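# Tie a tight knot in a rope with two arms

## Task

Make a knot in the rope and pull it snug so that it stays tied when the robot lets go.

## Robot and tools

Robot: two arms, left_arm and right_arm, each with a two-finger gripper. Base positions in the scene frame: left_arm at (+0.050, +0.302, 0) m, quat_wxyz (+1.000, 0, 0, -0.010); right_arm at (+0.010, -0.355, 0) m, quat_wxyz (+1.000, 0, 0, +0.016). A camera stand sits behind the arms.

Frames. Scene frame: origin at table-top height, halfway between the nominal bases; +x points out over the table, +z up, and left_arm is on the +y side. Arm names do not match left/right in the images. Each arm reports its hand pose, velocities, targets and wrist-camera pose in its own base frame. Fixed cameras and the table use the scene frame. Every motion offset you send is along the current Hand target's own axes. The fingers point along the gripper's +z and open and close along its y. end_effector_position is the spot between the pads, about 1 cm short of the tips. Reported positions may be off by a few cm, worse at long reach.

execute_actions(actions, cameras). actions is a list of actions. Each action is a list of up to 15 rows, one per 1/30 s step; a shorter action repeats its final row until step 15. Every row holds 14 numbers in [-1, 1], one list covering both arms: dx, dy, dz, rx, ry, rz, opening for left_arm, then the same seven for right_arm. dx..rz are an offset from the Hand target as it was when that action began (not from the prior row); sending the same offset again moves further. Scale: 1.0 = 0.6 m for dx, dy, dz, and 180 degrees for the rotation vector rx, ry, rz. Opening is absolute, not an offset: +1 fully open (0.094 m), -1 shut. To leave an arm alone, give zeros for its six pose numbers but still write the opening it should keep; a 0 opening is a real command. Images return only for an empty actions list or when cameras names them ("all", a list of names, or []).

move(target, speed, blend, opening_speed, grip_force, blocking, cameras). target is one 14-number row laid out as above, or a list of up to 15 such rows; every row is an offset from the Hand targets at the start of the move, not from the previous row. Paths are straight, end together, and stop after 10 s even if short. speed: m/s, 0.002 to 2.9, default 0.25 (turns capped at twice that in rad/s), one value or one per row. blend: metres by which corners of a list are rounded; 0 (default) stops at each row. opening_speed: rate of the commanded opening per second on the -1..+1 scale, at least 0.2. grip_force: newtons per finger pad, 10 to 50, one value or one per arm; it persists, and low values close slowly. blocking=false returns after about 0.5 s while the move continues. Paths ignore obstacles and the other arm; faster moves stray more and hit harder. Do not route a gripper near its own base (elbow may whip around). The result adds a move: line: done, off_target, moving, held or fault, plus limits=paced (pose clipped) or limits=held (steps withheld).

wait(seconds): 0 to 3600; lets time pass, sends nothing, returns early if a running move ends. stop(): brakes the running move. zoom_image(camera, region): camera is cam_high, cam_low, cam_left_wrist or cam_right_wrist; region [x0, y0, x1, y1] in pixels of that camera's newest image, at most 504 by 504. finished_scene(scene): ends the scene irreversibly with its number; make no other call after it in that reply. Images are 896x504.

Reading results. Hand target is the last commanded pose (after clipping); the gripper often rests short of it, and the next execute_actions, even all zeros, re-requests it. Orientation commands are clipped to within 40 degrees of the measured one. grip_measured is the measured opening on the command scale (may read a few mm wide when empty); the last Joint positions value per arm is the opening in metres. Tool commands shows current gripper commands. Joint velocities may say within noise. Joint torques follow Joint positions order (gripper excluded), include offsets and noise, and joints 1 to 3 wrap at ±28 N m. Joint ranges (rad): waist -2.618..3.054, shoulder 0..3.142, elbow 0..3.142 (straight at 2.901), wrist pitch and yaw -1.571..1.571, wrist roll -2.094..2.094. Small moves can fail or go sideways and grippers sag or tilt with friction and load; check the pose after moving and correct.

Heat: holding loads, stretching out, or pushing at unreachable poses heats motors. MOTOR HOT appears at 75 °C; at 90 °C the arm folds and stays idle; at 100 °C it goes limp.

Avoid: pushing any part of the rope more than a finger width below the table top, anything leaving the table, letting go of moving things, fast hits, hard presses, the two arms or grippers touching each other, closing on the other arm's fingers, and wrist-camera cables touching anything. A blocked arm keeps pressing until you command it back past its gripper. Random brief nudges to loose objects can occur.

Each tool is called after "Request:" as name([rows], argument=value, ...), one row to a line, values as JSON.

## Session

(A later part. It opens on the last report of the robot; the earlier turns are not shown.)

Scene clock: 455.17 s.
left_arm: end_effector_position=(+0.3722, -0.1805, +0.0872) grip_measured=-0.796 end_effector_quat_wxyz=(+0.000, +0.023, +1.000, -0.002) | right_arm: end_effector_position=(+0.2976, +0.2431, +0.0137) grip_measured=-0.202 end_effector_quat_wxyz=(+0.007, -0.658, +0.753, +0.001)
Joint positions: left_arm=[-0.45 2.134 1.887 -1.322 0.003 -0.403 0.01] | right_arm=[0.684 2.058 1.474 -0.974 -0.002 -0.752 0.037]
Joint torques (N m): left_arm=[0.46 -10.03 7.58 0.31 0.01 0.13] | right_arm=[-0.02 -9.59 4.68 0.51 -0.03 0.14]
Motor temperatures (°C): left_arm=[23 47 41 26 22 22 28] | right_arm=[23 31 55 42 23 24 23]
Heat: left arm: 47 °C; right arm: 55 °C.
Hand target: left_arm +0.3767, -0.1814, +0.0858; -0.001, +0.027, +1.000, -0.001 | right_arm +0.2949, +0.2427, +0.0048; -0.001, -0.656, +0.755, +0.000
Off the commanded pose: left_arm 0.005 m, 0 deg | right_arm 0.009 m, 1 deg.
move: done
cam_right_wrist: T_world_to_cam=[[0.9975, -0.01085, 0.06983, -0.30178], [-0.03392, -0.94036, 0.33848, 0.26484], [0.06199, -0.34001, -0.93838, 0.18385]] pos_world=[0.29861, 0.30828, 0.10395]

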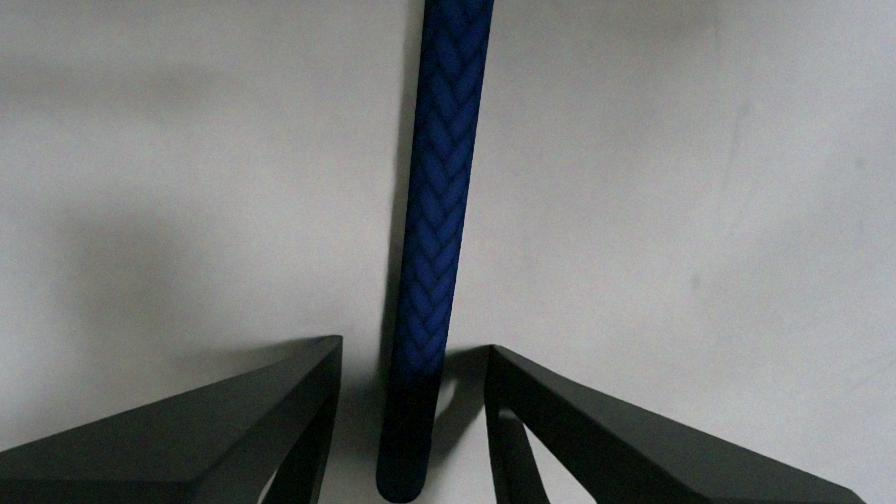

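Request:
move(target=[0,0,0,0,0,0,-1,0,0,0,0,0,0,-1], opening_speed=1.0, cameras=["cam_right_wrist"])

Scene clock: 459.10 s.
left_arm: end_effector_position=(+0.3722, -0.1805, +0.0872) grip_measured=-0.796 end_effector_quat_wxyz=(+0.000, +0.023, +1.000, -0.002) | right_arm: end_effector_position=(+0.2983, +0.2436, +0.0138) grip_measured=-0.797 end_effector_quat_wxyz=(+0.008, -0.658, +0.753, +0.001)
Joint positions: left_arm=[-0.45 2.134 1.887 -1.322 0.003 -0.403 0.01] | right_arm=[0.684 2.058 1.474 -0.97 -0.002 -0.752 0.01]
Joint torques (N m): left_arm=[0.46 -10.03 7.57 0.31 0.01 0.13] | right_arm=[0.09 -9.76 4.78 0.6 0.08 0.12]
Heat: left arm: 47 °C; right arm: 54 °C.
Hand target: left_arm +0.3767, -0.1814, +0.0858; -0.001, +0.027, +1.000, -0.001 | right_arm +0.2949, +0.2427, +0.0048; -0.001, -0.656, +0.755, +0.000
Off the commanded pose: left_arm 0.005 m, 0 deg | right_arm 0.010 m, 1 deg.
move: done
cam_right_wrist: T_world_to_cam=[[0.99731, -0.01101, 0.07247, -0.30236], [-0.03483, -0.94108, 0.33639, 0.26578], [0.06449, -0.33801, -0.93893, 0.18281]] pos_world=[0.29901, 0.30858, 0.10415]

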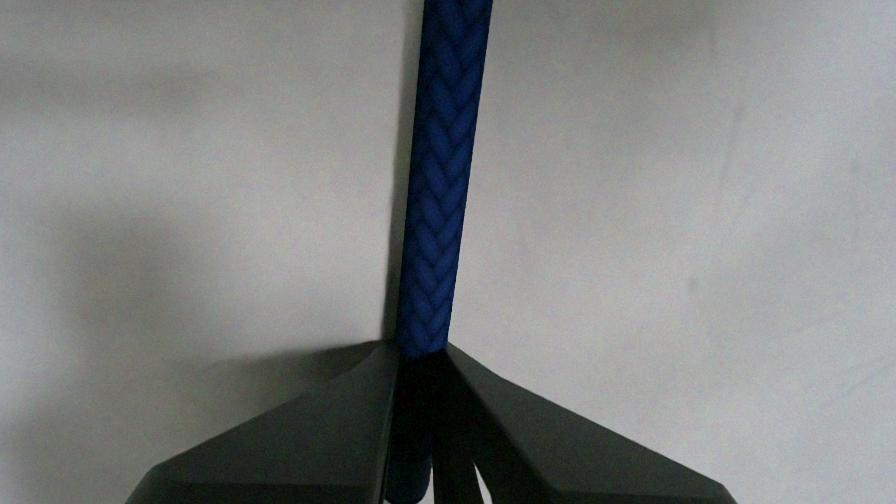

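Request:
move([
  [0.004,0.05,0.02,0,0,-0.19,-1,0.01,0,-0.092,0,0,0,-1],
  [0.008,0.2,0.03,0,0,-0.378,-1,0.152,0.017,-0.092,0,0,0,-1],
], speed=0.08, blend=[0.01,0], cameras=["cam_high","cam_low"])

Request:
zoom_image(camera="cam_high", region=[280, 140, 500, 360])

Scene clock: 477.07 s.
left_arm: end_effector_position=(+0.3779, -0.0676, +0.0618) grip_measured=-0.796 end_effector_quat_wxyz=(-0.013, -0.527, +0.850, +0.003) | right_arm: end_effector_position=(+0.2767, +0.1604, +0.0579) grip_measured=-0.797 end_effector_quat_wxyz=(+0.003, -0.655, +0.755, +0.001)
Joint positions: left_arm=[-0.171 2.045 1.651 -1.2 0.012 -1.281 0.01] | right_arm=[0.524 1.78 1.276 -1.061 -0.003 -0.906 0.01]
Joint torques (N m): left_arm=[1.14 -13.64 3.77 0.46 -0.12 -0.09] | right_arm=[-1.29 -10.93 4.77 0.23 0.06 -0.11]
Motor temperatures (°C): left_arm=[23 50 41 26 22 22 28] | right_arm=[23 36 52 40 23 24 24]
Heat: left arm: 50 °C; right arm: 52 °C.
Hand target: left_arm +0.3784, -0.0614, +0.0675; -0.001, -0.537, +0.844, +0.000 | right_arm +0.2723, +0.1538, +0.0601; -0.001, -0.656, +0.755, +0.000
Off the commanded pose: left_arm 0.008 m, 2 deg | right_arm 0.008 m, 0 deg.
move: done

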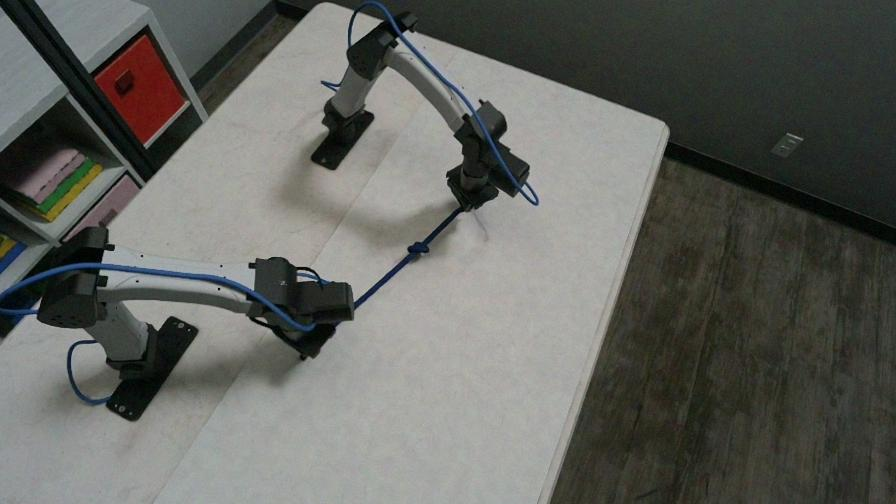

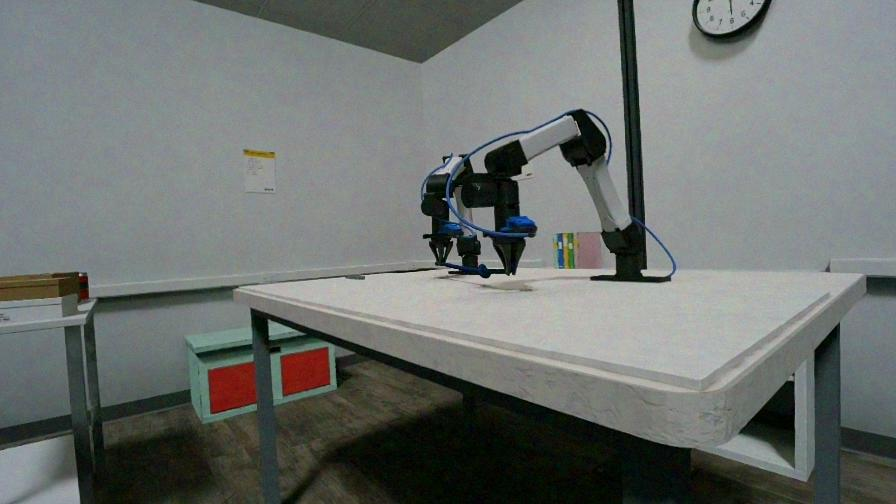

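Scaled by 2.291 from the camera's image (finer frame: 1280x720).

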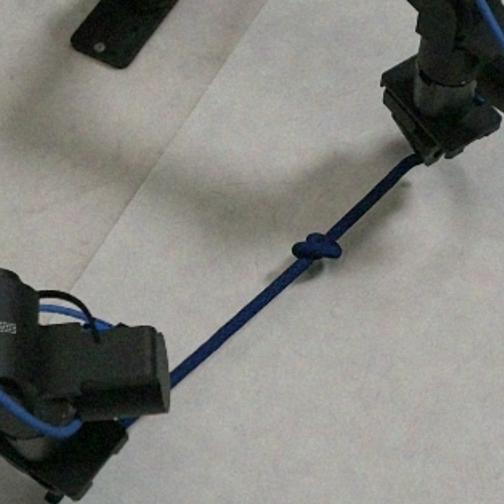

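Request:
move(target=[-0.05,0,0,0,0,0,-1,0.05,0,0,0,0,0,-1], speed=0.04, cameras=["cam_high"])

Request:
zoom_image(camera="cam_high", region=[340, 180, 500, 340])

Scene clock: 482.60 s.
left_arm: end_effector_position=(+0.3766, -0.0605, +0.0625) grip_measured=-0.796 end_effector_quat_wxyz=(-0.041, -0.529, +0.848, -0.023) | right_arm: end_effector_position=(+0.2848, +0.1539, +0.0627) grip_measured=-0.797 end_effector_quat_wxyz=(+0.049, -0.661, +0.748, +0.020)
Joint positions: left_arm=[-0.12 2.045 1.651 -1.212 0.087 -1.234 0.01] | right_arm=[0.461 1.718 1.217 -0.984 -0.063 -0.983 0.01]
Joint torques (N m): left_arm=[2.81 -10.65 7.82 0.35 -0.95 0.12] | right_arm=[-2.56 -10.17 4.23 -0.26 0.63 -0.14]
Heat: left arm: 50 °C; right arm: 50 °C.
Hand target: left_arm +0.3912, -0.0342, +0.0674; -0.001, -0.537, +0.844, +0.000 | right_arm +0.2682, +0.1241, +0.0601; -0.001, -0.656, +0.755, +0.000
Off the commanded pose: left_arm 0.030 m, 5 deg | right_arm 0.034 m, 6 deg.
move: off_target (left_arm, right_arm)

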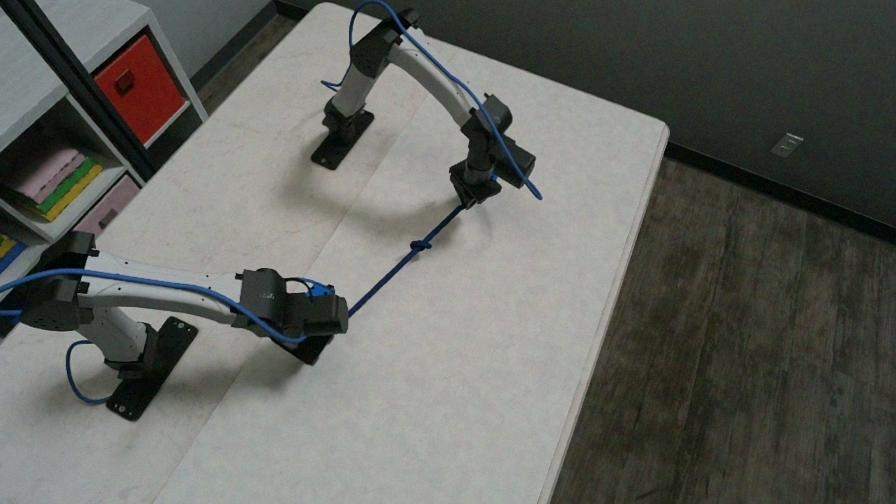

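Scaled by 3.150 from the camera's image (finer frame: 1280x720).

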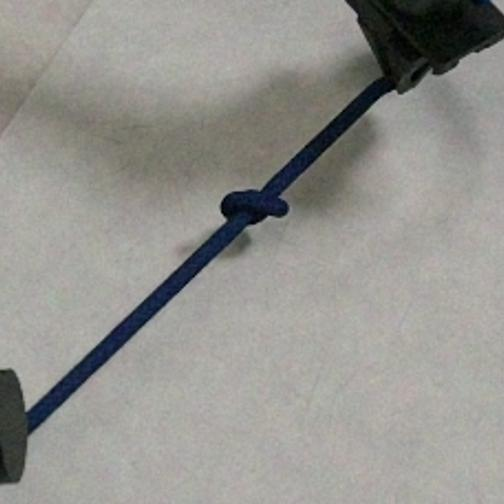

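Request:
move([
  [0.05,0,0,0,0,0,-1,-0.06,0,0,0,0,0,-1],
  [0.05,0,0.075,0,0,0,-1,-0.06,0,0.078,0,0,0,-1],
], speed=0.06, blend=[0.01,0])

Request:
move(target=[0,0,0,0,0,0,-0.3,0,0,0,0,0,0,-0.3], opening_speed=0.6, cameras=["cam_low","cam_left_wrist","cam_right_wrist"])

Scene clock: 491.37 s.
left_arm: end_effector_position=(+0.3816, -0.0643, +0.0310) grip_measured=-0.796 end_effector_quat_wxyz=(-0.001, -0.533, +0.846, -0.014) | right_arm: end_effector_position=(+0.2774, +0.1628, +0.0211) grip_measured=-0.797 end_effector_quat_wxyz=(+0.012, -0.658, +0.753, +0.004)
Joint positions: left_arm=[-0.156 2.045 1.525 -1.035 0.023 -1.281 0.01] | right_arm=[0.524 1.818 1.168 -0.898 -0.012 -0.911 0.01]
Joint torques (N m): left_arm=[-0.01 -9.96 3.69 0.53 -0.25 -0.07] | right_arm=[0.16 -7.21 4.66 0.44 0.12 -0.01]
Heat: left arm: 49 °C; right arm: 50 °C.
Hand target: left_arm +0.3784, -0.0614, +0.0226; -0.001, -0.537, +0.844, +0.000 | right_arm +0.2731, +0.1597, +0.0133; -0.001, -0.656, +0.755, +0.000
Off the commanded pose: left_arm 0.010 m, 2 deg | right_arm 0.009 m, 2 deg.
move: done

Scene clock: 492.90 s.
left_arm: end_effector_position=(+0.3822, -0.0633, +0.0310) grip_measured=-0.303 end_effector_quat_wxyz=(+0.001, -0.533, +0.846, -0.012) | right_arm: end_effector_position=(+0.2778, +0.1624, +0.0211) grip_measured=-0.303 end_effector_quat_wxyz=(+0.012, -0.657, +0.753, +0.002)
Joint positions: left_arm=[-0.156 2.045 1.525 -1.034 0.017 -1.281 0.033] | right_arm=[0.524 1.818 1.168 -0.898 -0.008 -0.91 0.033]
Joint torques (N m): left_arm=[-0.01 -9.95 3.69 0.51 -0.18 -0.07] | right_arm=[0.1 -7.51 4.75 0.43 0.11 0.04]
Heat: left arm: 49 °C; right arm: 49 °C.
Hand target: left_arm +0.3784, -0.0614, +0.0226; -0.001, -0.537, +0.844, +0.000 | right_arm +0.2731, +0.1597, +0.0133; -0.001, -0.656, +0.755, +0.000
Off the commanded pose: left_arm 0.009 m, 1 deg | right_arm 0.009 m, 2 deg.
move: done
cam_left_wrist: T_world_to_cam=[[0.94541, -0.31717, 0.07493, -0.3874], [-0.32273, -0.87918, 0.35055, 0.08899], [-0.0453, -0.3556, -0.93354, 0.12878]] pos_world=[0.4008, 0.00116, 0.11805]
cam_right_wrist: T_world_to_cam=[[0.99696, -0.01223, 0.07699, -0.28311], [-0.03705, -0.94331, 0.32985, 0.18725], [0.06859, -0.3317, -0.94089, 0.16135]] pos_world=[0.27812, 0.22669, 0.11185]

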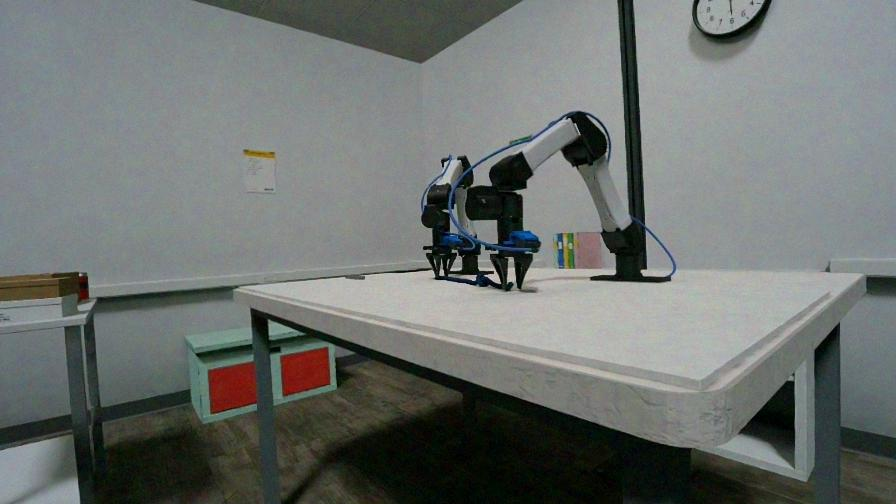

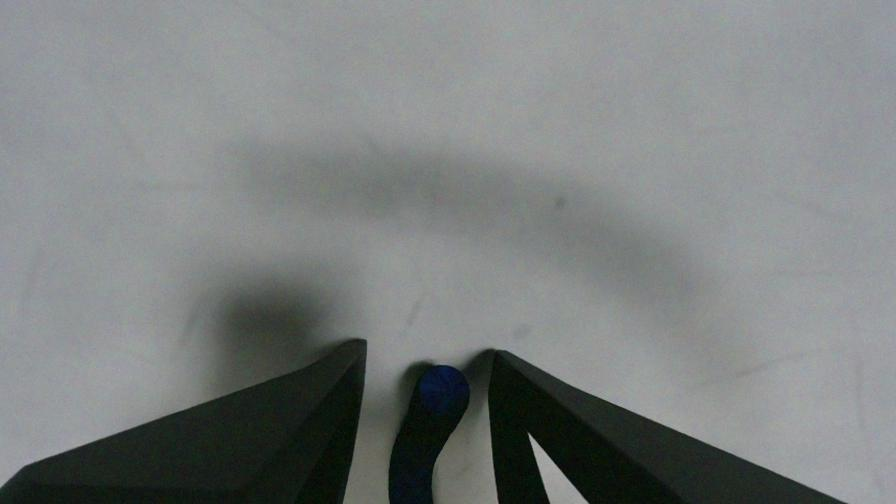

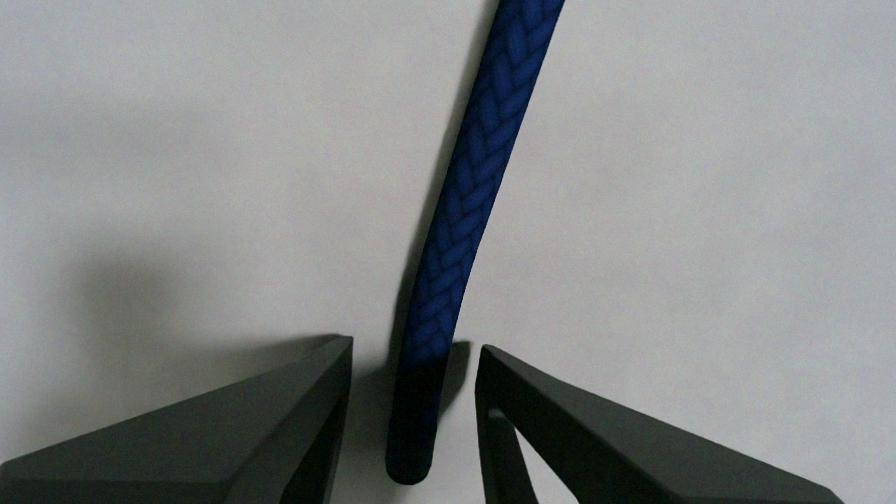

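Request:
move(target=[0,0,-0.2,0,0,0,-0.3,0,0,-0.2,0,0,0,-0.3], speed=0.2, cameras=["cam_high","cam_left_wrist"])

Request:
zoom_image(camera="cam_high", region=[340, 180, 500, 340])

Scene clock: 498.07 s.
left_arm: end_effector_position=(+0.3748, -0.0621, +0.1412) grip_measured=-0.303 end_effector_quat_wxyz=(-0.006, -0.533, +0.846, -0.006) | right_arm: end_effector_position=(+0.2696, +0.1573, +0.1274) grip_measured=-0.302 end_effector_quat_wxyz=(-0.006, -0.657, +0.754, +0.005)
Joint positions: left_arm=[-0.156 2.003 1.907 -1.476 0.017 -1.281 0.033] | right_arm=[0.524 1.736 1.502 -1.35 -0.007 -0.909 0.033]
Joint torques (N m): left_arm=[0.06 -9.33 7.42 0.24 -0.17 -0.07] | right_arm=[0.01 -8.02 8.29 0.27 0 0.02]
Heat: left arm: 49 °C; right arm: 49 °C.
Hand target: left_arm +0.3786, -0.0611, +0.1425; -0.001, -0.537, +0.844, +0.000 | right_arm +0.2733, +0.1597, +0.1332; -0.001, -0.656, +0.755, +0.000
Off the commanded pose: left_arm 0.004 m, 1 deg | right_arm 0.007 m, 1 deg.
move: done
cam_left_wrist: T_world_to_cam=[[0.94668, -0.31737, 0.05541, -0.38599], [-0.31583, -0.88027, 0.35408, 0.04584], [-0.0636, -0.3527, -0.93357, 0.23878]] pos_world=[0.39507, 0.00207, 0.22808]

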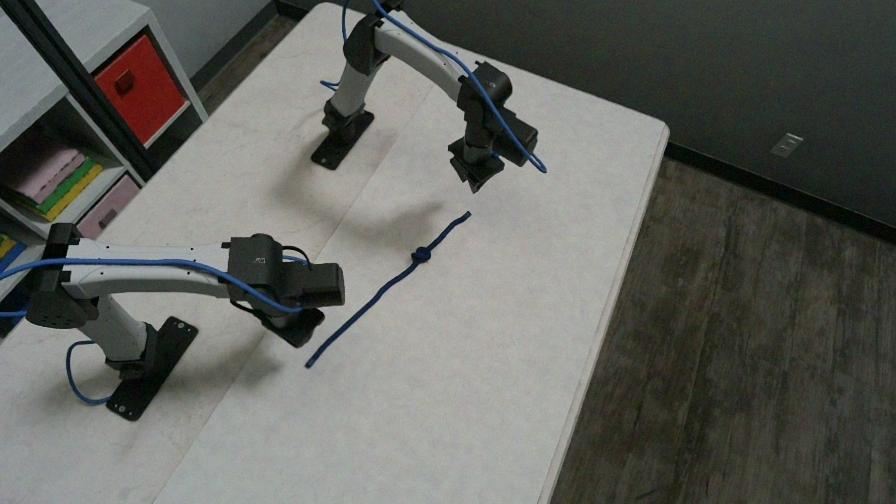

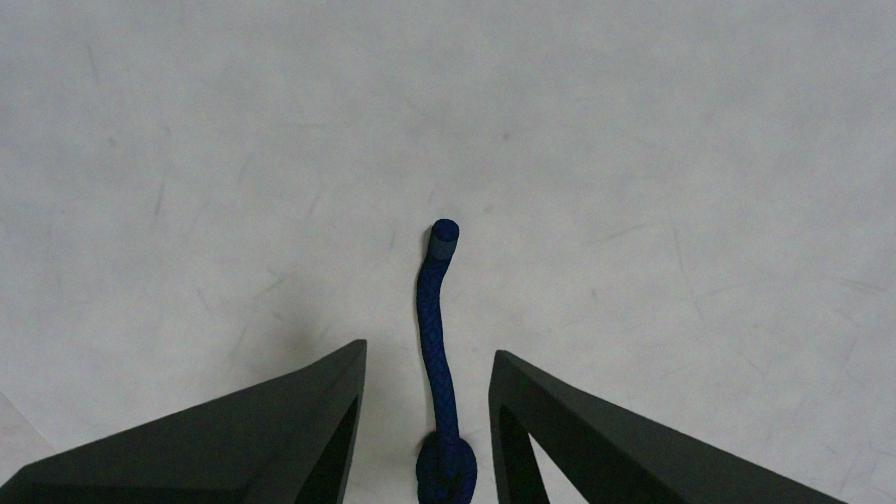

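Scaled by 3.150 from the camera's image (finer frame: 1280x720).

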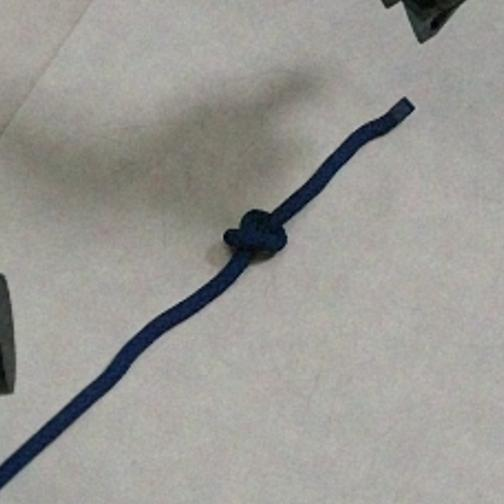

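Tight knot, rope at rest.

Request:
finished_scene(scene=2)

The scene is finished: the task was done.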